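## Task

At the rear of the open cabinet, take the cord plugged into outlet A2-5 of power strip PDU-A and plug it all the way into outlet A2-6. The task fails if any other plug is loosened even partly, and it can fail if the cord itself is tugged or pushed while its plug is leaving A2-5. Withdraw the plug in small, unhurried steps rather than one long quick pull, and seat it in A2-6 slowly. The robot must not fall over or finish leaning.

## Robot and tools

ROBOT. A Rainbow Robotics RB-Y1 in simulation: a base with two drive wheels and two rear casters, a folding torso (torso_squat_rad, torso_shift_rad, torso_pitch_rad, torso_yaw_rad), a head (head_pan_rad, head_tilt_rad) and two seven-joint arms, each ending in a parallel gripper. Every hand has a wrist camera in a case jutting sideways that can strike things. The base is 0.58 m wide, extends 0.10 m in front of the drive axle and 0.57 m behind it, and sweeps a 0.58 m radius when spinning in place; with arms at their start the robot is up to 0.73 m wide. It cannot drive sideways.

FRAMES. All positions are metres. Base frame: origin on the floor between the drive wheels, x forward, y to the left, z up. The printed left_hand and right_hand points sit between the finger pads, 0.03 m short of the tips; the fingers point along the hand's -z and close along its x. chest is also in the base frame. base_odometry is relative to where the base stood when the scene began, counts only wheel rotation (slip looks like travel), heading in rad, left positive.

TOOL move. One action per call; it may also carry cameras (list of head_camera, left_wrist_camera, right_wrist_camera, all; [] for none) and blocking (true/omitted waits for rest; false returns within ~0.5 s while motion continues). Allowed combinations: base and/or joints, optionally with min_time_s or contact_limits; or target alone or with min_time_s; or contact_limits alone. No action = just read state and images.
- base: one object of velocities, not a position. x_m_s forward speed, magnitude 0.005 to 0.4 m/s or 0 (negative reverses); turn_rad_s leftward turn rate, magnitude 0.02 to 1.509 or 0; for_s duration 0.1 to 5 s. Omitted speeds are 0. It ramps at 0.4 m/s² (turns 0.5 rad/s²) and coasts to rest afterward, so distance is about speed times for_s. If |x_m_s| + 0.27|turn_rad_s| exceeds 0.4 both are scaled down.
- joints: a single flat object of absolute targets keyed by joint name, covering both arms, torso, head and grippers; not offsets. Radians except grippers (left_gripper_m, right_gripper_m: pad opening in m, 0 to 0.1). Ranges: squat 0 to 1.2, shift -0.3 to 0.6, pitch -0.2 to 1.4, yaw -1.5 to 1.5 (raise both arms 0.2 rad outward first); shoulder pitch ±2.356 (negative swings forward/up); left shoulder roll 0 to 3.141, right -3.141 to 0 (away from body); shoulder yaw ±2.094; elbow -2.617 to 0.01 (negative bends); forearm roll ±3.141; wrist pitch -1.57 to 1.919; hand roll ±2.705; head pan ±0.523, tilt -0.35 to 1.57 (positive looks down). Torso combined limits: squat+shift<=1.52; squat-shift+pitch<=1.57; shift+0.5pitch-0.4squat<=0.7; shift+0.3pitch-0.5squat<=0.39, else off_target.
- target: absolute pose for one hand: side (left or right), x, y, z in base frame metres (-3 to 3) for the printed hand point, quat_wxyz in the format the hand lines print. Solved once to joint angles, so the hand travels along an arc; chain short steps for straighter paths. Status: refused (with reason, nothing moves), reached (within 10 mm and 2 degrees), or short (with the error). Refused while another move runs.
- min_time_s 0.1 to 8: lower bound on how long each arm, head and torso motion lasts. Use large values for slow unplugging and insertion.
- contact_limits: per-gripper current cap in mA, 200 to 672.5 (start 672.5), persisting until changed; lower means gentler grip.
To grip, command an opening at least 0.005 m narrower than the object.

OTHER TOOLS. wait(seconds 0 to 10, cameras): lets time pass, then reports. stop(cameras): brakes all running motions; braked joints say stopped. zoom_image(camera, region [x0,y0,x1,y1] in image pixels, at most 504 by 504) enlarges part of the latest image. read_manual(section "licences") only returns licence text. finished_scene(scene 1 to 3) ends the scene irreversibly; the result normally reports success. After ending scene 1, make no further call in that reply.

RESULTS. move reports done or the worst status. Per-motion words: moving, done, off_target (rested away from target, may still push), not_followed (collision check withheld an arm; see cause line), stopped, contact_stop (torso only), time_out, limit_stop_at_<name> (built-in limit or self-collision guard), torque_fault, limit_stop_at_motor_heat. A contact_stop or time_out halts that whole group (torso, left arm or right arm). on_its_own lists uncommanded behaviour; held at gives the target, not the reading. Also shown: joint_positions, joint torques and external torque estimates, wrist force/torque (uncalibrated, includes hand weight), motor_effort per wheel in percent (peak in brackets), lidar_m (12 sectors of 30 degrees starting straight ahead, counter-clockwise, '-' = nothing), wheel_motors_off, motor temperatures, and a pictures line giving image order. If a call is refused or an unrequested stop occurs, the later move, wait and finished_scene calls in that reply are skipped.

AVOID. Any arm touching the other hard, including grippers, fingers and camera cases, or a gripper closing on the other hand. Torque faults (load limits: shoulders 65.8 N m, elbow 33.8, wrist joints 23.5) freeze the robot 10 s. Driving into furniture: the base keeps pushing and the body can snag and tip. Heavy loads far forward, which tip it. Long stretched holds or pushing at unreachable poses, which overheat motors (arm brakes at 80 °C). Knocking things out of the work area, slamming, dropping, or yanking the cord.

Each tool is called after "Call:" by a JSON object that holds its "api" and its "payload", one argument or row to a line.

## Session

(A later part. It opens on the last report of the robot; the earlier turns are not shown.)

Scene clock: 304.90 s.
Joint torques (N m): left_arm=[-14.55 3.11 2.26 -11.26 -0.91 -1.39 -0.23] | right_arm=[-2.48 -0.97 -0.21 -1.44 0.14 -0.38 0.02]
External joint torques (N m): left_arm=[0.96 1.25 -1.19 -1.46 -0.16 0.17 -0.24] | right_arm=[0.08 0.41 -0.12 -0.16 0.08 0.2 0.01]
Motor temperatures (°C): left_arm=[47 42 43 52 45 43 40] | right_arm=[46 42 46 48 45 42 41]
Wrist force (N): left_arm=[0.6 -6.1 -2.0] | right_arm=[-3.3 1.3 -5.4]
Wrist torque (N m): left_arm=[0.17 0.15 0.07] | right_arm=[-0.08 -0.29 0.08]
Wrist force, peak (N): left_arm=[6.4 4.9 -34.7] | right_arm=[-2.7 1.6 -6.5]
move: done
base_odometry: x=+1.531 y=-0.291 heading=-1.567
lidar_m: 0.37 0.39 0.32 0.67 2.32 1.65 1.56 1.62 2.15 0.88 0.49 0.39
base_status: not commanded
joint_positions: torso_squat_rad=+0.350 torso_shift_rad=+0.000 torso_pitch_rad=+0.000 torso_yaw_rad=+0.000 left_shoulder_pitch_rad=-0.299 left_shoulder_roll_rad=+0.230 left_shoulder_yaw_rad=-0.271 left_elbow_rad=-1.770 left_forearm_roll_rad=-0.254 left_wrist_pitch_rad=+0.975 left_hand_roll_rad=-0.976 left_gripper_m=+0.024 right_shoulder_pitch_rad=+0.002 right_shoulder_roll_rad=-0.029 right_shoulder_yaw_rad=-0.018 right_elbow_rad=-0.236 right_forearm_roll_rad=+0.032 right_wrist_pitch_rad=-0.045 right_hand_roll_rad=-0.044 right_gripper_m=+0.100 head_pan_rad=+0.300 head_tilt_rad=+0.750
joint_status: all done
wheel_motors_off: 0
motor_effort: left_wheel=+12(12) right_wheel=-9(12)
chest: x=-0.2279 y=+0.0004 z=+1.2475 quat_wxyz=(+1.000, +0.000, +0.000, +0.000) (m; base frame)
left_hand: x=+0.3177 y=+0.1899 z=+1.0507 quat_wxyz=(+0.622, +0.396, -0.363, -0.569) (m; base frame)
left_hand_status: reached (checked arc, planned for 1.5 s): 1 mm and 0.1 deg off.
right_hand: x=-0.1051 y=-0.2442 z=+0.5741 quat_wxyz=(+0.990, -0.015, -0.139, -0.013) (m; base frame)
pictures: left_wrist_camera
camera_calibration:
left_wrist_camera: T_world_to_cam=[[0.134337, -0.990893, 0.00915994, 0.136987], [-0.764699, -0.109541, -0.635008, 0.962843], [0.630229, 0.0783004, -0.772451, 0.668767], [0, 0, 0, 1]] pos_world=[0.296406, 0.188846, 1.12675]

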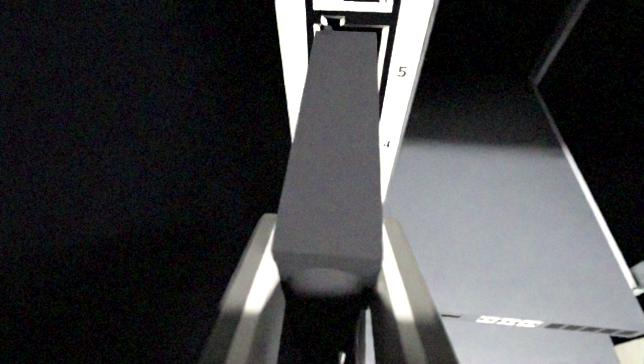

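Call:
{"api": "move", "payload": {
  "target": {"side":"left","x":0.305,"y":0.19,"z":1.0503,"quat_wxyz":[0.6218,0.3962,-0.3630,-0.5698]},
  "min_time_s": 1.5,
  "cameras": []
}}

Call:
{"api": "move", "payload": {
  "target": {"side":"left","x":0.293,"y":0.19,"z":1.0503,"quat_wxyz":[0.6218,0.3962,-0.3630,-0.5698]},
  "min_time_s": 1.5,
  "cameras": ["head_camera","left_wrist_camera"]
}}

Call:
{"api": "zoom_image", "payload": {
  "camera": "left_wrist_camera",
  "region": [240, 0, 440, 120]
}}

Call:
{"api": "zoom_image", "payload": {
  "camera": "head_camera",
  "region": [380, 60, 530, 210]
}}

Scene clock: 310.97 s.
Joint torques (N m): left_arm=[-13.73 2.68 2.05 -11.19 -0.91 -1.27 -0.25] | right_arm=[-2.7 -1.04 -0.21 -1.44 0.15 -0.4 0.02]
External joint torques (N m): left_arm=[1.11 1.05 -1.33 -1.4 -0.15 0.29 -0.26] | right_arm=[-0.14 0.34 -0.13 -0.16 0.1 0.18 0.01]
Motor temperatures (°C): left_arm=[46 42 43 52 45 43 40] | right_arm=[46 42 46 48 45 42 41]
Wrist force (N): left_arm=[0.5 -6.0 -2.2] | right_arm=[-2.6 0.4 -5.1]
Wrist torque (N m): left_arm=[0.21 0.09 0.07] | right_arm=[0.04 -0.23 0.09]
Wrist force, peak (N): left_arm=[0.2 -6.7 -2.6] | right_arm=[-3.2 0.7 -6.7]
move: done
base_odometry: x=+1.531 y=-0.291 heading=-1.567
lidar_m: 0.37 0.39 0.32 0.68 2.32 1.65 1.57 1.61 2.14 0.88 0.50 0.40
base_status: not commanded
joint_positions: torso_squat_rad=+0.350 torso_shift_rad=+0.000 torso_pitch_rad=+0.000 torso_yaw_rad=+0.000 left_shoulder_pitch_rad=-0.261 left_shoulder_roll_rad=+0.231 left_shoulder_yaw_rad=-0.279 left_elbow_rad=-1.823 left_forearm_roll_rad=-0.262 left_wrist_pitch_rad=+0.992 left_hand_roll_rad=-0.979 left_gripper_m=+0.024 right_shoulder_pitch_rad=+0.002 right_shoulder_roll_rad=-0.029 right_shoulder_yaw_rad=-0.018 right_elbow_rad=-0.236 right_forearm_roll_rad=+0.032 right_wrist_pitch_rad=-0.045 right_hand_roll_rad=-0.044 right_gripper_m=+0.100 head_pan_rad=+0.300 head_tilt_rad=+0.750
joint_status: all done
wheel_motors_off: 0
motor_effort: left_wheel=+12(12) right_wheel=-10(11)
chest: x=-0.2279 y=+0.0004 z=+1.2475 quat_wxyz=(+1.000, +0.000, +0.000, +0.000) (m; base frame)
left_hand: x=+0.3061 y=+0.1899 z=+1.0505 quat_wxyz=(+0.622, +0.396, -0.363, -0.569) (m; base frame)
left_hand_status: reached (checked arc, planned for 1.5 s): 1 mm and 0.1 deg off.
right_hand: x=-0.1051 y=-0.2442 z=+0.5741 quat_wxyz=(+0.990, -0.015, -0.139, -0.013) (m; base frame)
pictures: none
No camera images: "cameras" was empty.

Scene clock: 312.80 s.
Joint torques (N m): left_arm=[-12.68 2.83 1.79 -11.11 -0.9 -1.21 -0.34] | right_arm=[-2.68 -0.9 -0.26 -1.55 0.11 -0.43 -0.01]
External joint torques (N m): left_arm=[1.47 1.41 -1.5 -1.33 -0.14 0.35 -0.35] | right_arm=[-0.12 0.48 -0.17 -0.27 0.06 0.15 -0.03]
Motor temperatures (°C): left_arm=[46 42 43 51 45 43 40] | right_arm=[46 42 46 48 45 42 41]
Wrist force (N): left_arm=[0.1 -5.9 -2.0] | right_arm=[-2.3 1.6 -5.9]
Wrist torque (N m): left_arm=[0.25 0.05 0.11] | right_arm=[-0.17 -0.19 0.07]
Wrist force, peak (N): left_arm=[0.2 -6.4 -2.3] | right_arm=[-2.7 1.8 -6.5]
move: done
base_odometry: x=+1.531 y=-0.291 heading=-1.567
lidar_m: 0.37 0.39 0.32 0.67 2.31 1.65 1.56 1.61 2.16 0.88 0.50 0.39
base_status: not commanded
joint_positions: torso_squat_rad=+0.350 torso_shift_rad=+0.000 torso_pitch_rad=+0.000 torso_yaw_rad=+0.000 left_shoulder_pitch_rad=-0.222 left_shoulder_roll_rad=+0.232 left_shoulder_yaw_rad=-0.289 left_elbow_rad=-1.877 left_forearm_roll_rad=-0.271 left_wrist_pitch_rad=+1.007 left_hand_roll_rad=-0.982 left_gripper_m=+0.024 right_shoulder_pitch_rad=+0.002 right_shoulder_roll_rad=-0.029 right_shoulder_yaw_rad=-0.018 right_elbow_rad=-0.236 right_forearm_roll_rad=+0.032 right_wrist_pitch_rad=-0.045 right_hand_roll_rad=-0.044 right_gripper_m=+0.100 head_pan_rad=+0.300 head_tilt_rad=+0.750
joint_status: all done
wheel_motors_off: 0
motor_effort: left_wheel=+12(12) right_wheel=-10(11)
chest: x=-0.2279 y=+0.0004 z=+1.2475 quat_wxyz=(+1.000, +0.000, +0.000, +0.000) (m; base frame)
left_hand: x=+0.2942 y=+0.1899 z=+1.0505 quat_wxyz=(+0.622, +0.396, -0.363, -0.569) (m; base frame)
left_hand_status: reached (checked arc, planned for 1.5 s): 1 mm and 0.1 deg off.
right_hand: x=-0.1051 y=-0.2442 z=+0.5741 quat_wxyz=(+0.990, -0.015, -0.139, -0.013) (m; base frame)
pictures: head_camera, left_wrist_camera
camera_calibration:
head_camera: T_world_to_cam=[[0.294829, -0.955467, -0.0125607, 0.0877877], [-0.630753, -0.184724, -0.753676, 1.02705], [0.717792, 0.230128, -0.657126, 1.03684], [0, 0, 0, 1]] pos_world=[-0.122304, 0.0349926, 1.4565]
left_wrist_camera: T_world_to_cam=[[0.134283, -0.9909, 0.00918976, 0.140028], [-0.764935, -0.109547, -0.634724, 0.944542], [0.629955, 0.078203, -0.772684, 0.683865], [0, 0, 0, 1]] pos_world=[0.272906, 0.188746, 1.12665]

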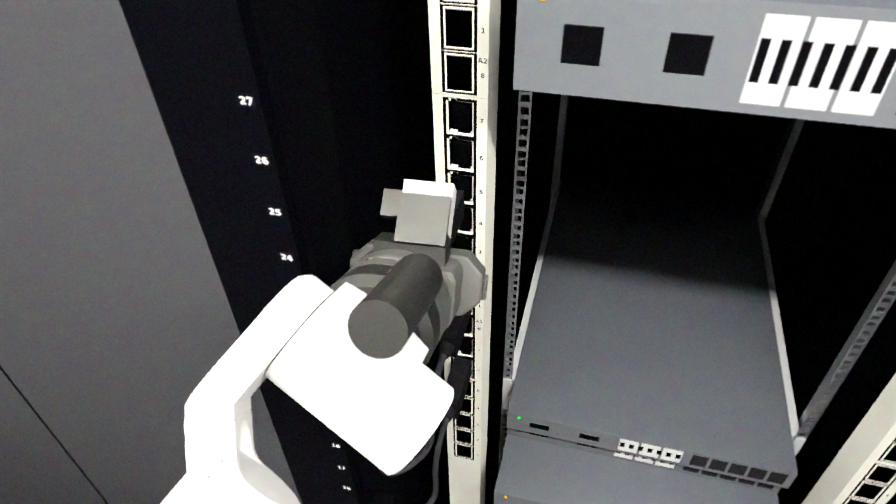

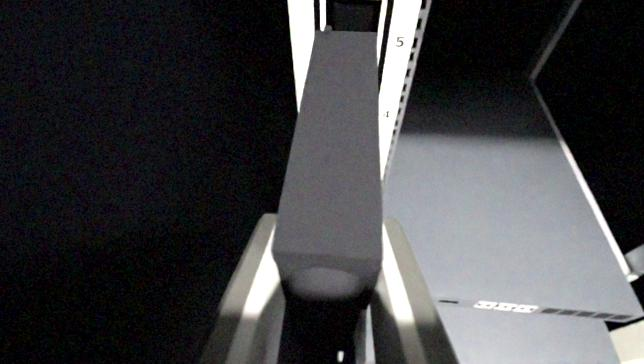

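Scaled by 2.520 from the camera's 644x364 image, which has a finer 1265x715 frame.

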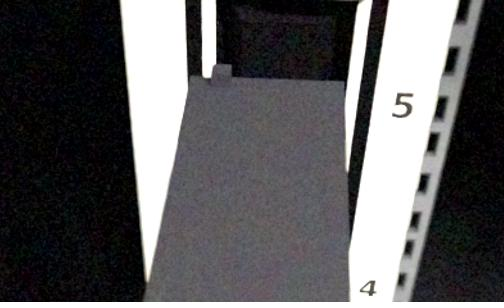

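Scaled by 3.360 from the camera's 896x504 image, which has a finer 1280x720 frame.

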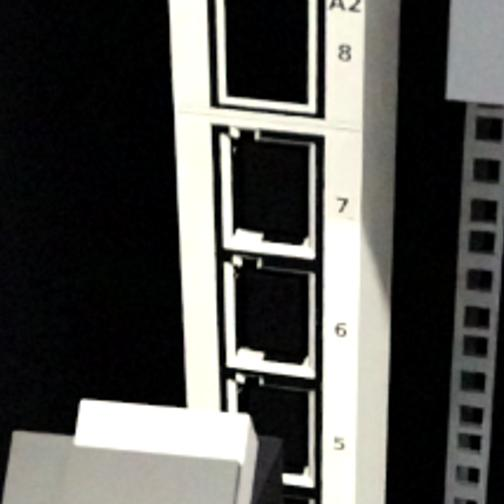

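Call:
{"api": "move", "payload": {
  "target": {"side":"left","x":0.292,"y":0.19,"z":1.072,"quat_wxyz":[0.6218,0.3962,-0.3630,-0.5698]},
  "min_time_s": 1.5,
  "cameras": ["left_wrist_camera"]
}}

Call:
{"api": "move", "payload": {
  "target": {"side":"left","x":0.293,"y":0.19,"z":1.0938,"quat_wxyz":[0.6218,0.3962,-0.3630,-0.5698]},
  "min_time_s": 1.5,
  "cameras": ["head_camera","left_wrist_camera"]
}}

Call:
{"api": "zoom_image", "payload": {
  "camera": "left_wrist_camera",
  "region": [240, 0, 440, 120]
}}

Call:
{"api": "zoom_image", "payload": {
  "camera": "head_camera",
  "region": [380, 60, 530, 210]
}}

Scene clock: 322.77 s.
Joint torques (N m): left_arm=[-17.38 2.79 5.18 -11.27 -0.49 -1.44 -0.32] | right_arm=[-2.48 -0.77 -0.09 -1.41 0.14 -0.41 0.01]
External joint torques (N m): left_arm=[-3.1 1.21 1.8 -1.75 0.28 0.16 -0.34] | right_arm=[0.08 0.6 0 -0.13 0.09 0.17 0]
Motor temperatures (°C): left_arm=[46 42 43 51 45 43 40] | right_arm=[46 42 46 48 45 42 41]
Wrist force (N): left_arm=[0.4 -7.1 -2.4] | right_arm=[-2.7 1.7 -5.8]
Wrist torque (N m): left_arm=[0.26 0.11 0.08] | right_arm=[-0.18 -0.22 0.10]
Wrist force, peak (N): left_arm=[0.0 -7.3 -2.6] | right_arm=[-3.3 1.3 -6.3]
move: done
base_odometry: x=+1.531 y=-0.291 heading=-1.567
lidar_m: 0.37 0.39 0.32 0.67 2.32 1.65 1.57 1.62 2.14 0.88 0.48 0.40
base_status: not commanded
joint_positions: torso_squat_rad=+0.350 torso_shift_rad=+0.000 torso_pitch_rad=+0.000 torso_yaw_rad=+0.000 left_shoulder_pitch_rad=-0.244 left_shoulder_roll_rad=+0.239 left_shoulder_yaw_rad=-0.277 left_elbow_rad=-1.937 left_forearm_roll_rad=-0.241 left_wrist_pitch_rad=+1.085 left_hand_roll_rad=-1.011 left_gripper_m=+0.024 right_shoulder_pitch_rad=+0.002 right_shoulder_roll_rad=-0.029 right_shoulder_yaw_rad=-0.018 right_elbow_rad=-0.236 right_forearm_roll_rad=+0.032 right_wrist_pitch_rad=-0.045 right_hand_roll_rad=-0.044 right_gripper_m=+0.100 head_pan_rad=+0.300 head_tilt_rad=+0.750
joint_status: all done
wheel_motors_off: 0
motor_effort: left_wheel=+12(12) right_wheel=-10(11)
chest: x=-0.2279 y=+0.0004 z=+1.2475 quat_wxyz=(+1.000, +0.000, +0.000, +0.000) (m; base frame)
left_hand: x=+0.2919 y=+0.1898 z=+1.0717 quat_wxyz=(+0.622, +0.396, -0.363, -0.570) (m; base frame)
left_hand_status: reached (checked arc, planned for 1.5 s): 0 mm and 0.0 deg off.
right_hand: x=-0.1051 y=-0.2442 z=+0.5741 quat_wxyz=(+0.990, -0.015, -0.139, -0.013) (m; base frame)
pictures: left_wrist_camera
camera_calibration:
left_wrist_camera: T_world_to_cam=[[0.133845, -0.990968, 0.0083069, 0.141178], [-0.765748, -0.108739, -0.633881, 0.95534], [0.629059, 0.0784806, -0.773386, 0.70256], [0, 0, 0, 1]] pos_world=[0.270703, 0.188648, 1.14775]

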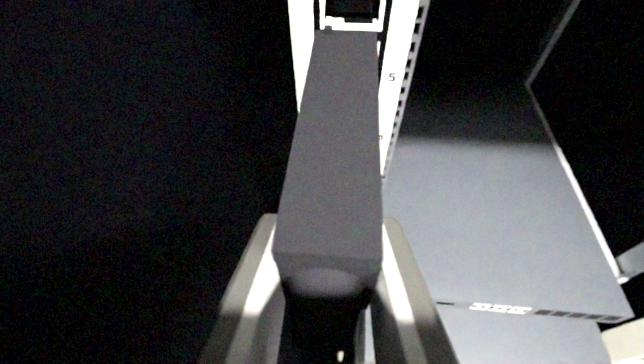

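Scene clock: 324.60 s.
Joint torques (N m): left_arm=[-18.52 2.49 5.37 -11.62 -0.61 -1.73 -0.22] | right_arm=[-2.74 -0.9 -0.29 -1.46 0.2 -0.43 0.01]
External joint torques (N m): left_arm=[-3.92 0.69 1.9 -2.39 0.16 -0.12 -0.23] | right_arm=[-0.18 0.47 -0.2 -0.18 0.15 0.15 -0.01]
Motor temperatures (°C): left_arm=[46 41 43 51 44 43 40] | right_arm=[46 42 46 48 45 42 41]
Wrist force (N): left_arm=[-0.4 -7.9 -2.8] | right_arm=[-2.5 2.2 -5.5]
Wrist torque (N m): left_arm=[0.26 0.02 0.06] | right_arm=[-0.22 -0.20 0.10]
Wrist force, peak (N): left_arm=[-0.3 -8.5 -2.9] | right_arm=[-3.2 1.8 -6.2]
move: done
base_odometry: x=+1.531 y=-0.291 heading=-1.567
lidar_m: 0.37 0.39 0.32 0.66 2.32 1.65 1.56 1.61 2.15 0.88 0.50 0.40
base_status: not commanded
joint_positions: torso_squat_rad=+0.350 torso_shift_rad=+0.000 torso_pitch_rad=+0.000 torso_yaw_rad=+0.000 left_shoulder_pitch_rad=-0.280 left_shoulder_roll_rad=+0.245 left_shoulder_yaw_rad=-0.262 left_elbow_rad=-1.977 left_forearm_roll_rad=-0.214 left_wrist_pitch_rad=+1.151 left_hand_roll_rad=-1.035 left_gripper_m=+0.024 right_shoulder_pitch_rad=+0.002 right_shoulder_roll_rad=-0.029 right_shoulder_yaw_rad=-0.018 right_elbow_rad=-0.236 right_forearm_roll_rad=+0.032 right_wrist_pitch_rad=-0.045 right_hand_roll_rad=-0.044 right_gripper_m=+0.100 head_pan_rad=+0.300 head_tilt_rad=+0.750
joint_status: all done
wheel_motors_off: 0
motor_effort: left_wheel=+12(12) right_wheel=-11(11)
chest: x=-0.2279 y=+0.0004 z=+1.2475 quat_wxyz=(+1.000, +0.000, +0.000, +0.000) (m; base frame)
left_hand: x=+0.2928 y=+0.1895 z=+1.0926 quat_wxyz=(+0.621, +0.397, -0.364, -0.570) (m; base frame)
left_hand_status: reached (checked arc, planned for 1.5 s): 1 mm and 0.1 deg off.
right_hand: x=-0.1051 y=-0.2442 z=+0.5741 quat_wxyz=(+0.990, -0.015, -0.139, -0.013) (m; base frame)
pictures: head_camera, left_wrist_camera
camera_calibration:
head_camera: T_world_to_cam=[[0.294829, -0.955467, -0.0125607, 0.0877877], [-0.630753, -0.184724, -0.753676, 1.02705], [0.717792, 0.230128, -0.657126, 1.03684], [0, 0, 0, 1]] pos_world=[-0.122304, 0.0349926, 1.4565]
left_wrist_camera: T_world_to_cam=[[0.132931, -0.99109, 0.00835511, 0.140828], [-0.76412, -0.10785, -0.635995, 0.970957], [0.631229, 0.0781594, -0.771648, 0.715742], [0, 0, 0, 1]] pos_world=[0.271409, 0.18835, 1.16865]

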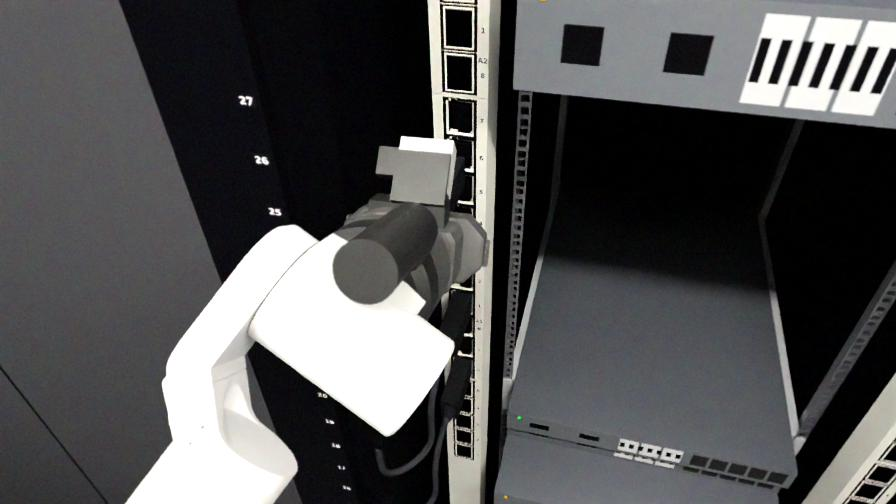

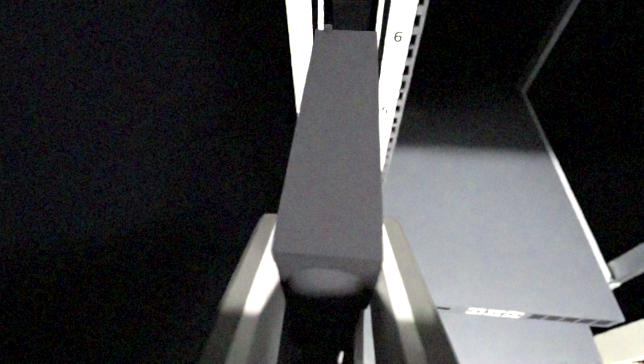

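Scaled by 2.520 from the camera's 644x364 image, which has a finer 1265x715 frame.

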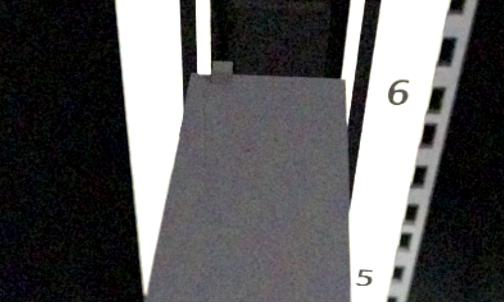

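Scaled by 3.360 from the camera's 896x504 image, which has a finer 1280x720 frame.

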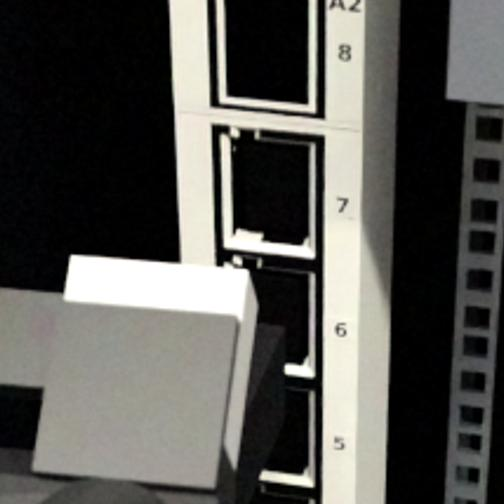

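Call:
{"api": "move", "payload": {
  "target": {"side":"left","x":0.294,"y":0.1905,"z":1.0963,"quat_wxyz":[0.6218,0.3962,-0.3630,-0.5698]},
  "min_time_s": 1,
  "cameras": ["left_wrist_camera"]
}}

Call:
{"api": "zoom_image", "payload": {
  "camera": "left_wrist_camera",
  "region": [240, 0, 440, 120]
}}

Scene clock: 333.80 s.
Joint torques (N m): left_arm=[-18.86 2.97 5.6 -11.51 -0.63 -1.77 -0.3] | right_arm=[-2.54 -0.71 -0.5 -1.56 0.14 -0.35 0.05]
External joint torques (N m): left_arm=[-4.15 1.08 2.1 -2.34 0.14 -0.15 -0.31] | right_arm=[0.02 0.66 -0.41 -0.28 0.09 0.23 0.04]
Motor temperatures (°C): left_arm=[45 41 43 50 44 43 40] | right_arm=[46 42 46 48 45 42 41]
Wrist force (N): left_arm=[-0.1 -8.3 -3.4] | right_arm=[-3.0 1.2 -6.5]
Wrist torque (N m): left_arm=[0.25 0.06 0.06] | right_arm=[-0.10 -0.27 0.08]
Wrist force, peak (N): left_arm=[-0.5 -8.7 -3.1] | right_arm=[-3.3 1.6 -6.7]
move: done
base_odometry: x=+1.531 y=-0.291 heading=-1.567
lidar_m: 0.37 0.39 0.33 0.68 2.31 1.65 1.56 1.61 2.14 0.87 0.50 0.39
base_status: not commanded
joint_positions: torso_squat_rad=+0.350 torso_shift_rad=+0.000 torso_pitch_rad=+0.000 torso_yaw_rad=+0.000 left_shoulder_pitch_rad=-0.290 left_shoulder_roll_rad=+0.247 left_shoulder_yaw_rad=-0.257 left_elbow_rad=-1.979 left_forearm_roll_rad=-0.205 left_wrist_pitch_rad=+1.165 left_hand_roll_rad=-1.039 left_gripper_m=+0.024 right_shoulder_pitch_rad=+0.002 right_shoulder_roll_rad=-0.029 right_shoulder_yaw_rad=-0.018 right_elbow_rad=-0.236 right_forearm_roll_rad=+0.032 right_wrist_pitch_rad=-0.045 right_hand_roll_rad=-0.044 right_gripper_m=+0.100 head_pan_rad=+0.300 head_tilt_rad=+0.750
joint_status: all done
wheel_motors_off: 0
motor_effort: left_wheel=+11(12) right_wheel=-10(10)
chest: x=-0.2279 y=+0.0004 z=+1.2475 quat_wxyz=(+1.000, +0.000, +0.000, +0.000) (m; base frame)
left_hand: x=+0.2938 y=+0.1904 z=+1.0957 quat_wxyz=(+0.622, +0.396, -0.363, -0.570) (m; base frame)
left_hand_status: reached (checked arc, planned for 1.0 s): 1 mm and 0.1 deg off.
right_hand: x=-0.1051 y=-0.2442 z=+0.5741 quat_wxyz=(+0.990, -0.015, -0.139, -0.013) (m; base frame)
pictures: left_wrist_camera
camera_calibration:
left_wrist_camera: T_world_to_cam=[[0.134049, -0.990941, 0.00816323, 0.141426], [-0.76595, -0.108833, -0.633621, 0.971905], [0.62877, 0.0786838, -0.7736, 0.720249], [0, 0, 0, 1]] pos_world=[0.272602, 0.189248, 1.17185]

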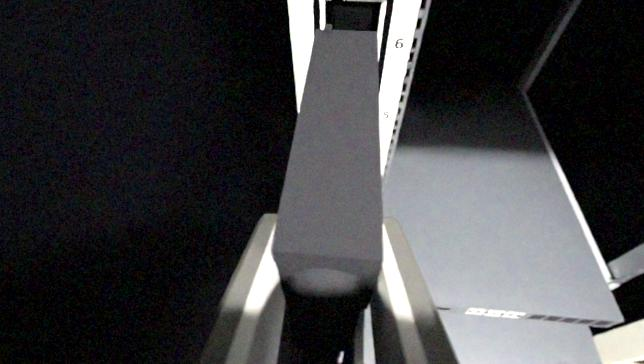

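Scaled by 2.520 from the camera's 644x364 image, which has a finer 1265x715 frame.

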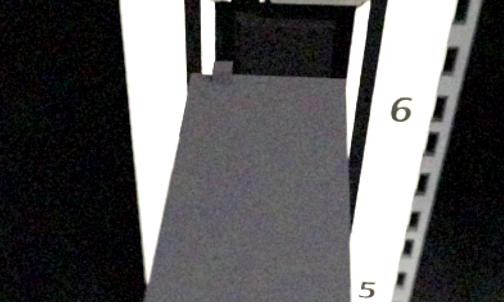

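Call:
{"api": "move", "payload": {
  "target": {"side":"left","x":0.308,"y":0.1903,"z":1.0947,"quat_wxyz":[0.6218,0.3962,-0.3630,-0.5698]},
  "min_time_s": 2,
  "cameras": ["left_wrist_camera"]
}}

Call:
{"api": "zoom_image", "payload": {
  "camera": "left_wrist_camera",
  "region": [240, 0, 440, 120]
}}

Scene clock: 343.30 s.
Joint torques (N m): left_arm=[-19.86 0.88 5.76 -9.85 -0.67 -2.16 0.09] | right_arm=[-2.77 -0.91 -0.35 -1.5 0.09 -0.32 -0.06]
External joint torques (N m): left_arm=[-4.4 -1.26 2.16 -0.6 0.1 -0.54 0.08] | right_arm=[-0.21 0.47 -0.26 -0.23 0.04 0.26 -0.07]
Motor temperatures (°C): left_arm=[45 41 43 50 44 43 40] | right_arm=[46 42 46 48 45 42 41]
Wrist force (N): left_arm=[-0.3 -8.5 -2.5] | right_arm=[-2.2 1.1 -5.6]
Wrist torque (N m): left_arm=[0.25 0.07 0.05] | right_arm=[-0.09 -0.21 0.07]
Wrist force, peak (N): left_arm=[-0.4 -8.9 -3.2] | right_arm=[-2.7 1.2 -6.8]
move: done
base_odometry: x=+1.531 y=-0.291 heading=-1.567
lidar_m: 0.37 0.38 0.32 0.66 2.32 1.64 1.56 1.62 2.15 0.88 0.49 0.40
base_status: not commanded
joint_positions: torso_squat_rad=+0.350 torso_shift_rad=+0.000 torso_pitch_rad=+0.000 torso_yaw_rad=+0.000 left_shoulder_pitch_rad=-0.330 left_shoulder_roll_rad=+0.245 left_shoulder_yaw_rad=-0.247 left_elbow_rad=-1.913 left_forearm_roll_rad=-0.197 left_wrist_pitch_rad=+1.138 left_hand_roll_rad=-1.036 left_gripper_m=+0.024 right_shoulder_pitch_rad=+0.002 right_shoulder_roll_rad=-0.029 right_shoulder_yaw_rad=-0.018 right_elbow_rad=-0.236 right_forearm_roll_rad=+0.032 right_wrist_pitch_rad=-0.045 right_hand_roll_rad=-0.044 right_gripper_m=+0.100 head_pan_rad=+0.300 head_tilt_rad=+0.750
joint_status: all done
wheel_motors_off: 0
motor_effort: left_wheel=+12(12) right_wheel=-10(11)
chest: x=-0.2279 y=+0.0004 z=+1.2475 quat_wxyz=(+1.000, +0.000, +0.000, +0.000) (m; base frame)
left_hand: x=+0.3078 y=+0.1904 z=+1.0943 quat_wxyz=(+0.622, +0.396, -0.363, -0.570) (m; base frame)
left_hand_status: reached (checked arc, planned for 2.0 s): 0 mm and 0.1 deg off.
right_hand: x=-0.1051 y=-0.2442 z=+0.5741 quat_wxyz=(+0.990, -0.015, -0.139, -0.013) (m; base frame)
pictures: left_wrist_camera
camera_calibration:
left_wrist_camera: T_world_to_cam=[[0.134049, -0.990945, 0.00767932, 0.14003], [-0.765837, -0.108509, -0.633813, 0.981862], [0.628907, 0.0790808, -0.773448, 0.710078], [0, 0, 0, 1]] pos_world=[0.286602, 0.18915, 1.17045]

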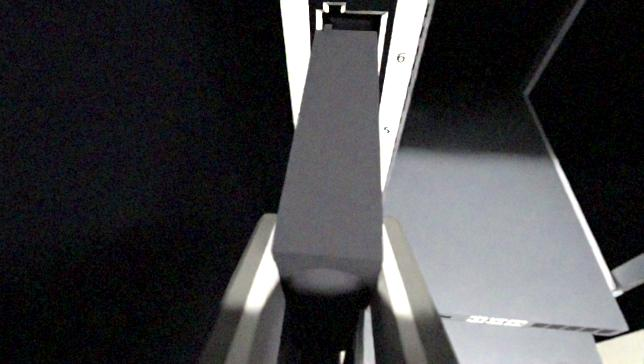

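Scaled by 2.520 from the camera's 644x364 image, which has a finer 1265x715 frame.

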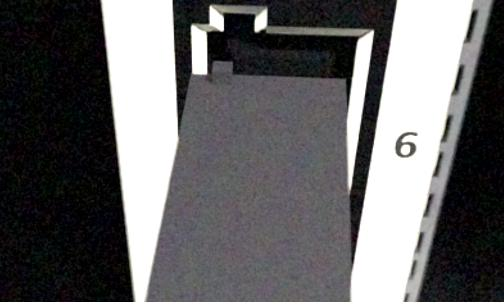

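Call:
{"api": "move", "payload": {
  "target": {"side":"left","x":0.317,"y":0.1903,"z":1.0947,"quat_wxyz":[0.6218,0.3962,-0.3630,-0.5698]},
  "min_time_s": 2,
  "cameras": ["left_wrist_camera"]
}}

Call:
{"api": "zoom_image", "payload": {
  "camera": "left_wrist_camera",
  "region": [240, 0, 440, 120]
}}

Scene clock: 355.73 s.
Joint torques (N m): left_arm=[-20.48 1.13 5.54 -9.88 -0.68 -2.31 0.08] | right_arm=[-2.68 -0.85 -0.35 -1.59 0.1 -0.3 0.01]
External joint torques (N m): left_arm=[-4.55 -1.17 1.9 -0.6 0.08 -0.7 0.07] | right_arm=[-0.12 0.52 -0.27 -0.32 0.05 0.28 -0.01]
Motor temperatures (°C): left_arm=[45 41 43 50 44 43 40] | right_arm=[46 42 46 48 45 42 41]
Wrist force (N): left_arm=[-0.5 -9.0 -2.4] | right_arm=[-2.4 1.8 -5.5]
Wrist torque (N m): left_arm=[0.28 0.05 0.06] | right_arm=[-0.17 -0.20 0.05]
Wrist force, peak (N): left_arm=[-0.3 -9.0 -3.0] | right_arm=[-2.8 2.0 -6.8]
move: done
base_odometry: x=+1.531 y=-0.291 heading=-1.567
lidar_m: 0.37 0.39 0.33 0.66 2.32 1.65 1.57 1.62 2.15 0.88 0.49 0.40
base_status: not commanded
joint_positions: torso_squat_rad=+0.350 torso_shift_rad=+0.000 torso_pitch_rad=+0.000 torso_yaw_rad=+0.000 left_shoulder_pitch_rad=-0.356 left_shoulder_roll_rad=+0.244 left_shoulder_yaw_rad=-0.241 left_elbow_rad=-1.874 left_forearm_roll_rad=-0.191 left_wrist_pitch_rad=+1.124 left_hand_roll_rad=-1.034 left_gripper_m=+0.024 right_shoulder_pitch_rad=+0.002 right_shoulder_roll_rad=-0.029 right_shoulder_yaw_rad=-0.018 right_elbow_rad=-0.236 right_forearm_roll_rad=+0.032 right_wrist_pitch_rad=-0.045 right_hand_roll_rad=-0.044 right_gripper_m=+0.100 head_pan_rad=+0.300 head_tilt_rad=+0.750
joint_status: all done
wheel_motors_off: 0
motor_effort: left_wheel=+11(12) right_wheel=-10(11)
chest: x=-0.2279 y=+0.0004 z=+1.2475 quat_wxyz=(+1.000, +0.000, +0.000, +0.000) (m; base frame)
left_hand: x=+0.3162 y=+0.1904 z=+1.0945 quat_wxyz=(+0.622, +0.396, -0.363, -0.570) (m; base frame)
left_hand_status: reached (checked arc, planned for 2.0 s): 1 mm and 0.1 deg off.
right_hand: x=-0.1051 y=-0.2442 z=+0.5741 quat_wxyz=(+0.990, -0.015, -0.139, -0.013) (m; base frame)
pictures: left_wrist_camera
camera_calibration:
left_wrist_camera: T_world_to_cam=[[0.134152, -0.990929, 0.00786823, 0.138734], [-0.765905, -0.10872, -0.633695, 0.988367], [0.628803, 0.0789853, -0.773543, 0.704962], [0, 0, 0, 1]] pos_world=[0.295102, 0.189249, 1.17055]

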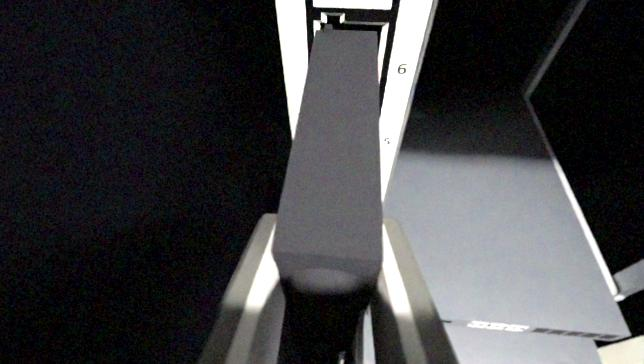

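Scaled by 2.520 from the camera's 644x364 image, which has a finer 1265x715 frame.

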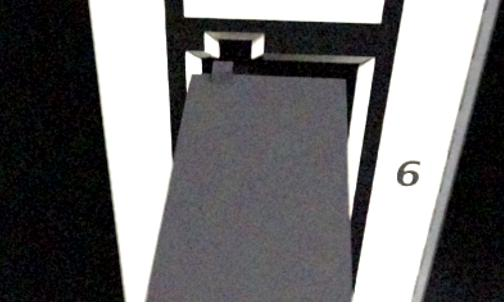

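Call:
{"api": "move", "payload": {
  "target": {"side":"left","x":0.325,"y":0.1903,"z":1.0948,"quat_wxyz":[0.6218,0.3962,-0.3630,-0.5698]},
  "min_time_s": 2,
  "cameras": ["left_wrist_camera"]
}}

Call:
{"api": "zoom_image", "payload": {
  "camera": "left_wrist_camera",
  "region": [240, 0, 440, 120]
}}

Scene clock: 361.37 s.
Joint torques (N m): left_arm=[-27.68 4.72 10.3 -6.67 -2.62 -4.86 -0.06] | right_arm=[-2.52 -0.82 -0.49 -1.52 0.11 -0.42 0.04]
External joint torques (N m): left_arm=[-11.32 2.28 6.61 2.64 -1.86 -3.25 -0.07] | right_arm=[0.08 0.55 -0.4 -0.23 0.05 0.17 0.03]
Motor temperatures (°C): left_arm=[45 41 43 49 44 43 40] | right_arm=[46 42 46 48 45 42 41]
Wrist force (N): left_arm=[-0.2 -24.5 36.2] | right_arm=[-2.2 0.8 -5.8]
Wrist torque (N m): left_arm=[0.36 -0.37 0.25] | right_arm=[-0.03 -0.18 0.06]
Wrist force, peak (N): left_arm=[-0.2 -24.8 36.6] | right_arm=[-3.6 1.2 -6.7]
move: done
base_odometry: x=+1.531 y=-0.291 heading=-1.567
lidar_m: 0.37 0.39 0.32 0.67 2.31 1.65 1.56 1.61 2.15 0.87 0.49 0.40
base_status: not commanded
joint_positions: torso_squat_rad=+0.350 torso_shift_rad=-0.001 torso_pitch_rad=-0.001 torso_yaw_rad=+0.000 left_shoulder_pitch_rad=-0.379 left_shoulder_roll_rad=+0.243 left_shoulder_yaw_rad=-0.237 left_elbow_rad=-1.837 left_forearm_roll_rad=-0.185 left_wrist_pitch_rad=+1.111 left_hand_roll_rad=-1.033 left_gripper_m=+0.024 right_shoulder_pitch_rad=+0.002 right_shoulder_roll_rad=-0.029 right_shoulder_yaw_rad=-0.018 right_elbow_rad=-0.236 right_forearm_roll_rad=+0.032 right_wrist_pitch_rad=-0.045 right_hand_roll_rad=-0.044 right_gripper_m=+0.100 head_pan_rad=+0.300 head_tilt_rad=+0.750
joint_status: all done
wheel_motors_off: 0
motor_effort: left_wheel=+20(21) right_wheel=-9(10)
chest: x=-0.2286 y=+0.0004 z=+1.2475 quat_wxyz=(+1.000, +0.000, +0.000, +0.000) (m; base frame)
left_hand: x=+0.3231 y=+0.1899 z=+1.0942 quat_wxyz=(+0.622, +0.395, -0.363, -0.570) (m; base frame)
left_hand_status: reached (checked arc, planned for 2.0 s): 2 mm and 0.1 deg off.
right_hand: x=-0.1051 y=-0.2442 z=+0.5742 quat_wxyz=(+0.990, -0.015, -0.140, -0.013) (m; base frame)
pictures: left_wrist_camera
camera_calibration:
left_wrist_camera: T_world_to_cam=[[0.133345, -0.991032, 0.0086337, 0.136779], [-0.766534, -0.108652, -0.632946, 0.99278], [0.628208, 0.0777819, -0.774148, 0.701617], [0, 0, 0, 1]] pos_world=[0.302, 0.188847, 1.17035]

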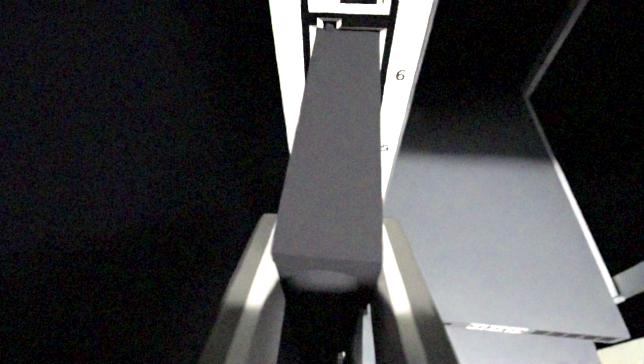

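Scaled by 2.520 from the camera's 644x364 image, which has a finer 1265x715 frame.

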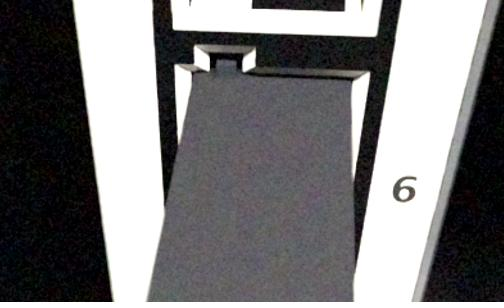

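Call:
{"api": "move", "payload": {
  "target": {"side":"left","x":0.332,"y":0.1903,"z":1.0948,"quat_wxyz":[0.6218,0.3962,-0.3630,-0.5698]},
  "min_time_s": 2,
  "cameras": ["left_wrist_camera"]
}}

Call:
{"api": "zoom_image", "payload": {
  "camera": "left_wrist_camera",
  "region": [240, 0, 440, 120]
}}

Scene clock: 369.53 s.
Joint torques (N m): left_arm=[-24.56 4.18 8.49 -8.2 -2.19 -3.34 -0.13] | right_arm=[-2.66 -0.5 -0.12 -1.44 0.08 -0.43 -0.01]
External joint torques (N m): left_arm=[-7.78 1.58 4.76 1.15 -1.44 -1.73 -0.14] | right_arm=[-0.07 0.88 -0.04 -0.15 0.03 0.15 -0.02]
Motor temperatures (°C): left_arm=[46 41 43 49 44 43 40] | right_arm=[46 42 46 48 45 42 41]
Wrist force (N): left_arm=[0.4 -16.7 16.3] | right_arm=[-3.1 1.7 -5.1]
Wrist torque (N m): left_arm=[0.33 -0.57 0.39] | right_arm=[-0.13 -0.33 0.07]
Wrist force, peak (N): left_arm=[-1.6 -31.4 46.5] | right_arm=[-2.5 1.9 -6.8]
move: done
base_odometry: x=+1.531 y=-0.291 heading=-1.567
lidar_m: 0.37 0.39 0.33 0.67 2.32 1.64 1.56 1.60 2.15 0.89 0.48 0.40
base_status: not commanded
joint_positions: torso_squat_rad=+0.350 torso_shift_rad=+0.000 torso_pitch_rad=-0.001 torso_yaw_rad=+0.000 left_shoulder_pitch_rad=-0.403 left_shoulder_roll_rad=+0.243 left_shoulder_yaw_rad=-0.231 left_elbow_rad=-1.799 left_forearm_roll_rad=-0.181 left_wrist_pitch_rad=+1.096 left_hand_roll_rad=-1.031 left_gripper_m=+0.024 right_shoulder_pitch_rad=+0.002 right_shoulder_roll_rad=-0.029 right_shoulder_yaw_rad=-0.018 right_elbow_rad=-0.236 right_forearm_roll_rad=+0.032 right_wrist_pitch_rad=-0.045 right_hand_roll_rad=-0.044 right_gripper_m=+0.100 head_pan_rad=+0.300 head_tilt_rad=+0.750
joint_status: all done
wheel_motors_off: 0
motor_effort: left_wheel=+18(24) right_wheel=-9(10)
chest: x=-0.2284 y=+0.0004 z=+1.2475 quat_wxyz=(+1.000, +0.000, +0.000, +0.000) (m; base frame)
left_hand: x=+0.3311 y=+0.1899 z=+1.0940 quat_wxyz=(+0.622, +0.395, -0.363, -0.570) (m; base frame)
left_hand_status: reached (checked arc, planned for 2.0 s): 1 mm and 0.1 deg off.
right_hand: x=-0.1051 y=-0.2442 z=+0.5742 quat_wxyz=(+0.990, -0.015, -0.139, -0.013) (m; base frame)
pictures: left_wrist_camera
camera_calibration:
left_wrist_camera: T_world_to_cam=[[0.133335, -0.991035, 0.00846533, 0.135915], [-0.766679, -0.108555, -0.632786, 0.998626], [0.628032, 0.0778821, -0.77428, 0.696627], [0, 0, 0, 1]] pos_world=[0.31, 0.188848, 1.17015]

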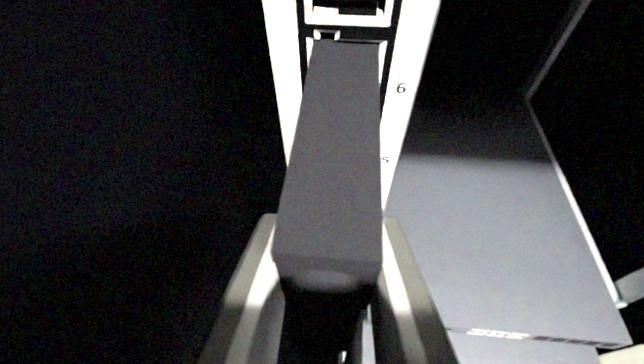

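Scaled by 2.520 from the camera's 644x364 image, which has a finer 1265x715 frame.

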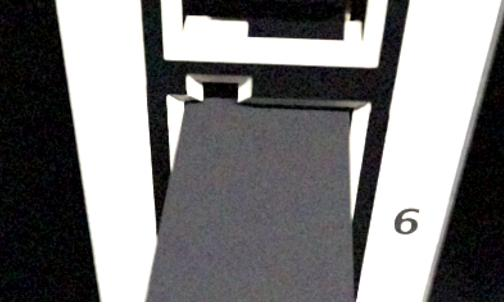

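Going in. Finish.

Call:
{"api": "move", "payload": {
  "target": {"side":"left","x":0.338,"y":0.1903,"z":1.0948,"quat_wxyz":[0.6218,0.3962,-0.3630,-0.5698]},
  "min_time_s": 2,
  "cameras": ["left_wrist_camera"]
}}

Call:
{"api": "move", "payload": {
  "target": {"side":"left","x":0.342,"y":0.1903,"z":1.0948,"quat_wxyz":[0.6218,0.3962,-0.3630,-0.5698]},
  "min_time_s": 1.5,
  "cameras": ["left_wrist_camera"]
}}

Call:
{"api": "zoom_image", "payload": {
  "camera": "left_wrist_camera",
  "region": [240, 0, 440, 120]
}}

Scene clock: 376.03 s.
Joint torques (N m): left_arm=[-25.12 4 8.11 -8.36 -2.1 -3.39 -0.18] | right_arm=[-2.52 -0.91 -0.25 -1.56 0.08 -0.34 -0.09]
External joint torques (N m): left_arm=[-8.01 1.27 4.36 1.01 -1.35 -1.78 -0.19] | right_arm=[0.07 0.47 -0.16 -0.27 0.02 0.24 -0.1]
Motor temperatures (°C): left_arm=[46 41 43 49 44 43 40] | right_arm=[46 42 46 48 45 42 41]
Wrist force (N): left_arm=[0.4 -17.0 16.1] | right_arm=[-2.9 1.4 -5.5]
Wrist torque (N m): left_arm=[0.33 -0.52 0.36] | right_arm=[-0.12 -0.28 0.10]
Wrist force, peak (N): left_arm=[0.6 -18.3 18.6] | right_arm=[-3.0 1.4 -6.7]
move: done
base_odometry: x=+1.531 y=-0.291 heading=-1.567
lidar_m: 0.37 0.39 0.32 0.67 2.30 1.64 1.56 1.61 2.16 0.89 0.50 0.40
base_status: not commanded
joint_positions: torso_squat_rad=+0.350 torso_shift_rad=+0.000 torso_pitch_rad=-0.001 torso_yaw_rad=+0.000 left_shoulder_pitch_rad=-0.422 left_shoulder_roll_rad=+0.242 left_shoulder_yaw_rad=-0.228 left_elbow_rad=-1.769 left_forearm_roll_rad=-0.177 left_wrist_pitch_rad=+1.084 left_hand_roll_rad=-1.030 left_gripper_m=+0.024 right_shoulder_pitch_rad=+0.002 right_shoulder_roll_rad=-0.029 right_shoulder_yaw_rad=-0.018 right_elbow_rad=-0.236 right_forearm_roll_rad=+0.032 right_wrist_pitch_rad=-0.045 right_hand_roll_rad=-0.044 right_gripper_m=+0.100 head_pan_rad=+0.300 head_tilt_rad=+0.750
joint_status: all done
wheel_motors_off: 0
motor_effort: left_wheel=+19(19) right_wheel=-9(9)
chest: x=-0.2284 y=+0.0004 z=+1.2475 quat_wxyz=(+1.000, +0.000, +0.000, +0.000) (m; base frame)
left_hand: x=+0.3371 y=+0.1900 z=+1.0940 quat_wxyz=(+0.622, +0.395, -0.363, -0.570) (m; base frame)
left_hand_status: reached (checked arc, planned for 2.0 s): 1 mm and 0.1 deg off.
right_hand: x=-0.1051 y=-0.2442 z=+0.5742 quat_wxyz=(+0.990, -0.015, -0.139, -0.013) (m; base frame)
pictures: left_wrist_camera
camera_calibration:
left_wrist_camera: T_world_to_cam=[[0.133456, -0.99102, 0.00832747, 0.135222], [-0.766577, -0.10855, -0.632912, 1.00342], [0.628132, 0.0780823, -0.774179, 0.692608], [0, 0, 0, 1]] pos_world=[0.3161, 0.188848, 1.17015]

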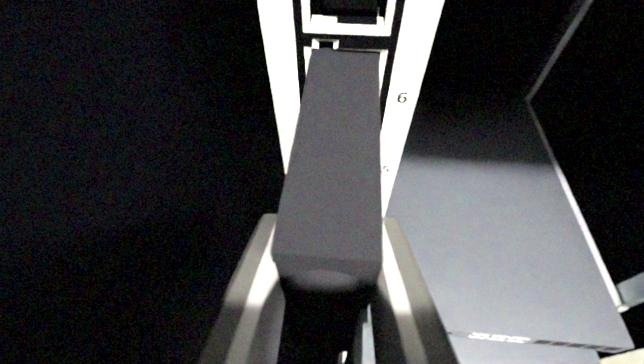

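Scene clock: 377.87 s.
Joint torques (N m): left_arm=[-33.15 6.09 11.24 -3.37 -3.01 -7.11 -0.09] | right_arm=[-2.92 -0.98 -0.3 -1.48 0.12 -0.44 0.06]
External joint torques (N m): left_arm=[-15.82 3.29 7.48 6.02 -2.27 -5.5 -0.1] | right_arm=[-0.29 0.4 -0.21 -0.17 0.07 0.15 0.04]
Motor temperatures (°C): left_arm=[46 41 43 49 44 43 40] | right_arm=[46 42 46 48 45 42 41]
Wrist force (N): left_arm=[-4.4 -33.7 70.8] | right_arm=[-2.9 1.0 -5.5]
Wrist torque (N m): left_arm=[0.17 -0.50 0.36] | right_arm=[-0.07 -0.26 0.10]
Wrist force, peak (N): left_arm=[-4.4 -33.6 71.1] | right_arm=[-2.9 1.0 -6.6]
move: done
base_odometry: x=+1.531 y=-0.291 heading=-1.567
lidar_m: 0.37 0.39 0.33 0.67 2.31 1.65 1.56 1.61 2.15 0.89 0.50 0.39
base_status: not commanded
joint_positions: torso_squat_rad=+0.350 torso_shift_rad=-0.001 torso_pitch_rad=-0.002 torso_yaw_rad=+0.000 left_shoulder_pitch_rad=-0.433 left_shoulder_roll_rad=+0.241 left_shoulder_yaw_rad=-0.226 left_elbow_rad=-1.749 left_forearm_roll_rad=-0.175 left_wrist_pitch_rad=+1.077 left_hand_roll_rad=-1.029 left_gripper_m=+0.024 right_shoulder_pitch_rad=+0.002 right_shoulder_roll_rad=-0.029 right_shoulder_yaw_rad=-0.018 right_elbow_rad=-0.236 right_forearm_roll_rad=+0.032 right_wrist_pitch_rad=-0.045 right_hand_roll_rad=-0.044 right_gripper_m=+0.100 head_pan_rad=+0.300 head_tilt_rad=+0.750
joint_status: all done
wheel_motors_off: 0
motor_effort: left_wheel=+30(30) right_wheel=-7(9)
chest: x=-0.2294 y=+0.0004 z=+1.2474 quat_wxyz=(+1.000, +0.000, -0.001, +0.000) (m; base frame)
left_hand: x=+0.3399 y=+0.1898 z=+1.0938 quat_wxyz=(+0.622, +0.395, -0.363, -0.570) (m; base frame)
left_hand_status: reached (checked arc, planned for 1.5 s): 2 mm and 0.2 deg off.
right_hand: x=-0.1051 y=-0.2442 z=+0.5743 quat_wxyz=(+0.990, -0.015, -0.140, -0.013) (m; base frame)
pictures: left_wrist_camera
camera_calibration:
left_wrist_camera: T_world_to_cam=[[0.133366, -0.991029, 0.00868743, 0.13436], [-0.766934, -0.108753, -0.632444, 1.00503], [0.627715, 0.077684, -0.774557, 0.691354], [0, 0, 0, 1]] pos_world=[0.318899, 0.188747, 1.16995]

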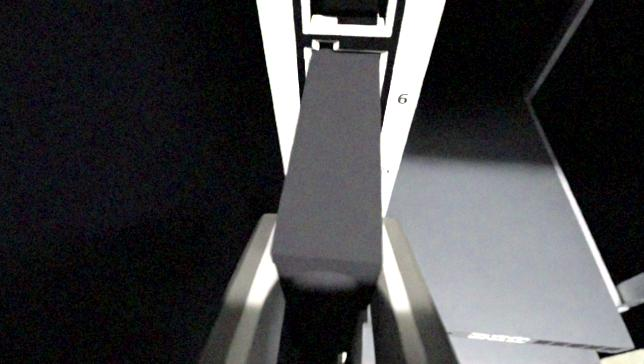

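Scaled by 2.520 from the camera's 644x364 image, which has a finer 1265x715 frame.

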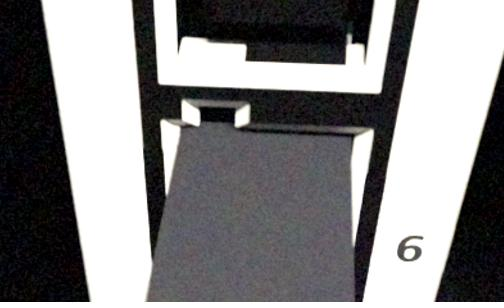

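Call:
{"api": "move", "payload": {
  "joints": {"left_gripper_m":0.05},
  "cameras": ["left_wrist_camera"]
}}

Call:
{"api": "move", "payload": {
  "target": {"side":"left","x":0.28,"y":0.19,"z":1.0955,"quat_wxyz":[0.6218,0.3962,-0.3630,-0.5698]},
  "min_time_s": 2.5,
  "cameras": ["head_camera","left_wrist_camera"]
}}

Scene clock: 382.07 s.
Joint torques (N m): left_arm=[-21.14 4.15 5.94 -8.55 -1 -1.87 -0.2] | right_arm=[-2.56 -0.77 -0.54 -1.66 0.15 -0.52 -0.05]
External joint torques (N m): left_arm=[-3.78 1.31 2.17 0.85 -0.25 -0.25 -0.21] | right_arm=[0.01 0.6 -0.45 -0.38 0.1 0.06 -0.06]
Motor temperatures (°C): left_arm=[46 41 43 48 44 44 40] | right_arm=[46 42 46 48 45 42 41]
Wrist force (N): left_arm=[0.3 -7.5 5.8] | right_arm=[-3.0 1.1 -5.9]
Wrist torque (N m): left_arm=[0.01 0.14 0.07] | right_arm=[-0.08 -0.28 0.04]
Wrist force, peak (N): left_arm=[-4.2 -33.8 71.0] | right_arm=[-4.0 1.8 -6.0]
move: done
base_odometry: x=+1.531 y=-0.291 heading=-1.567
lidar_m: 0.37 0.39 0.33 0.67 2.31 1.65 1.56 1.61 2.15 0.89 0.49 0.39
base_status: not commanded
joint_positions: torso_squat_rad=+0.350 torso_shift_rad=+0.000 torso_pitch_rad=+0.000 torso_yaw_rad=+0.000 left_shoulder_pitch_rad=-0.436 left_shoulder_roll_rad=+0.242 left_shoulder_yaw_rad=-0.225 left_elbow_rad=-1.747 left_forearm_roll_rad=-0.175 left_wrist_pitch_rad=+1.075 left_hand_roll_rad=-1.029 left_gripper_m=+0.050 right_shoulder_pitch_rad=+0.002 right_shoulder_roll_rad=-0.029 right_shoulder_yaw_rad=-0.018 right_elbow_rad=-0.236 right_forearm_roll_rad=+0.032 right_wrist_pitch_rad=-0.045 right_hand_roll_rad=-0.044 right_gripper_m=+0.100 head_pan_rad=+0.300 head_tilt_rad=+0.750
joint_status: all done
wheel_motors_off: 0
motor_effort: left_wheel=+15(30) right_wheel=-10(16)
chest: x=-0.2282 y=+0.0004 z=+1.2475 quat_wxyz=(+1.000, +0.000, +0.000, +0.000) (m; base frame)
left_hand: x=+0.3418 y=+0.1900 z=+1.0945 quat_wxyz=(+0.622, +0.396, -0.363, -0.570) (m; base frame)
right_hand: x=-0.1050 y=-0.2442 z=+0.5742 quat_wxyz=(+0.990, -0.015, -0.139, -0.013) (m; base frame)
pictures: left_wrist_camera
camera_calibration:
left_wrist_camera: T_world_to_cam=[[0.133516, -0.99101, 0.00855113, 0.134334], [-0.76579, -0.108642, -0.633847, 1.00804], [0.629078, 0.0780803, -0.773411, 0.688964], [0, 0, 0, 1]] pos_world=[0.320603, 0.188848, 1.17065]

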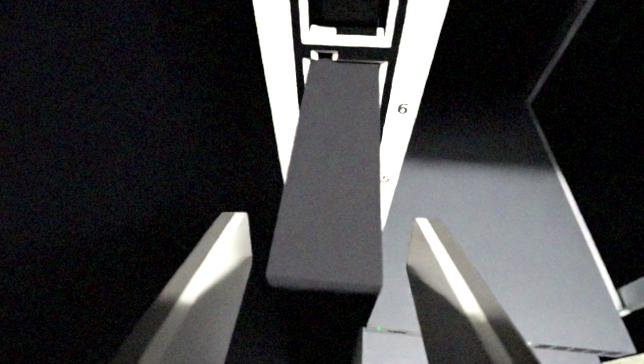

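Scene clock: 384.90 s.
Joint torques (N m): left_arm=[-12.96 2.49 1.97 -10.43 -0.9 -1.43 -0.3] | right_arm=[-2.65 -0.76 -0.18 -1.62 0.12 -0.47 -0.02]
External joint torques (N m): left_arm=[1.01 0.88 -1.39 -1.29 -0.13 0.19 -0.31] | right_arm=[-0.08 0.62 -0.09 -0.34 0.07 0.11 -0.03]
Motor temperatures (°C): left_arm=[46 41 43 49 44 43 40] | right_arm=[46 42 46 48 45 42 41]
Wrist force (N): left_arm=[-0.1 -5.8 -2.1] | right_arm=[-2.5 1.0 -5.5]
Wrist torque (N m): left_arm=[0.18 0.06 0.07] | right_arm=[-0.08 -0.19 0.06]
Wrist force, peak (N): left_arm=[0.1 -8.2 6.2] | right_arm=[-3.3 2.2 -6.0]
move: done
base_odometry: x=+1.531 y=-0.291 heading=-1.567
lidar_m: 0.37 0.40 0.32 0.67 2.31 1.64 1.57 1.61 2.16 0.87 0.48 0.41
base_status: not commanded
joint_positions: torso_squat_rad=+0.350 torso_shift_rad=+0.000 torso_pitch_rad=+0.000 torso_yaw_rad=+0.000 left_shoulder_pitch_rad=-0.249 left_shoulder_roll_rad=+0.244 left_shoulder_yaw_rad=-0.267 left_elbow_rad=-2.037 left_forearm_roll_rad=-0.218 left_wrist_pitch_rad=+1.182 left_hand_roll_rad=-1.043 left_gripper_m=+0.050 right_shoulder_pitch_rad=+0.002 right_shoulder_roll_rad=-0.029 right_shoulder_yaw_rad=-0.018 right_elbow_rad=-0.236 right_forearm_roll_rad=+0.032 right_wrist_pitch_rad=-0.045 right_hand_roll_rad=-0.044 right_gripper_m=+0.100 head_pan_rad=+0.300 head_tilt_rad=+0.750
joint_status: all done
wheel_motors_off: 0
motor_effort: left_wheel=+14(15) right_wheel=-10(10)
chest: x=-0.2281 y=+0.0004 z=+1.2475 quat_wxyz=(+1.000, +0.000, +0.000, +0.000) (m; base frame)
left_hand: x=+0.2802 y=+0.1900 z=+1.0957 quat_wxyz=(+0.622, +0.396, -0.363, -0.570) (m; base frame)
left_hand_status: reached (checked arc, planned for 2.5 s): 0 mm and 0.0 deg off.
right_hand: x=-0.1050 y=-0.2442 z=+0.5742 quat_wxyz=(+0.990, -0.015, -0.139, -0.013) (m; base frame)
pictures: head_camera, left_wrist_camera
camera_calibration:
head_camera: T_world_to_cam=[[0.294978, -0.955423, -0.0124478, 0.0878534], [-0.630377, -0.1848, -0.753972, 1.0273], [0.718062, 0.230252, -0.656789, 1.03664], [0, 0, 0, 1]] pos_world=[-0.122704, 0.0350924, 1.4565]
left_wrist_camera: T_world_to_cam=[[0.134152, -0.990923, 0.00867421, 0.142222], [-0.765109, -0.109136, -0.634585, 0.962415], [0.629771, 0.0784942, -0.772804, 0.727673], [0, 0, 0, 1]] pos_world=[0.259005, 0.188847, 1.17185]

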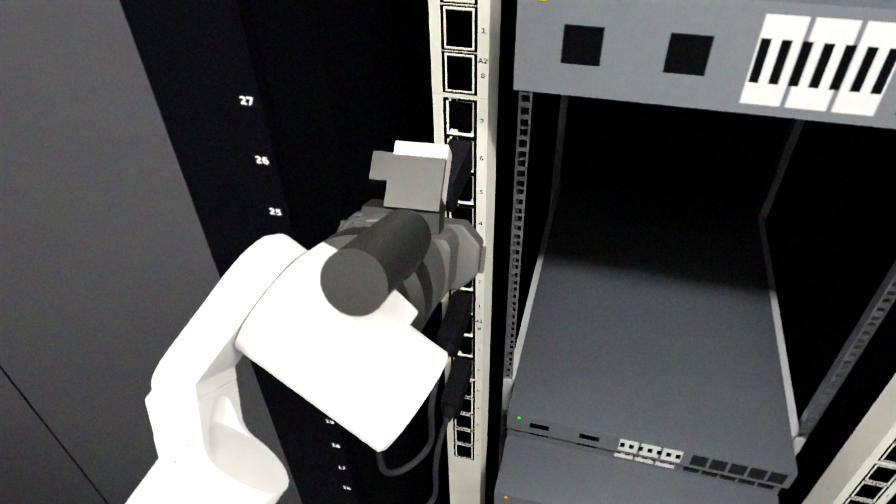

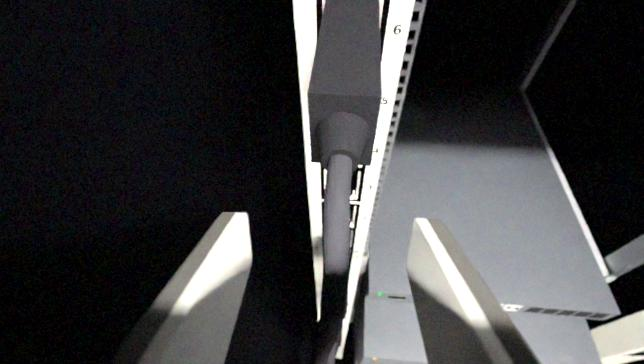

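Released. Finish practice scene.

Call:
{"api": "finished_scene", "payload": {
  "scene": 1
}}

The scene is finished: the task was done.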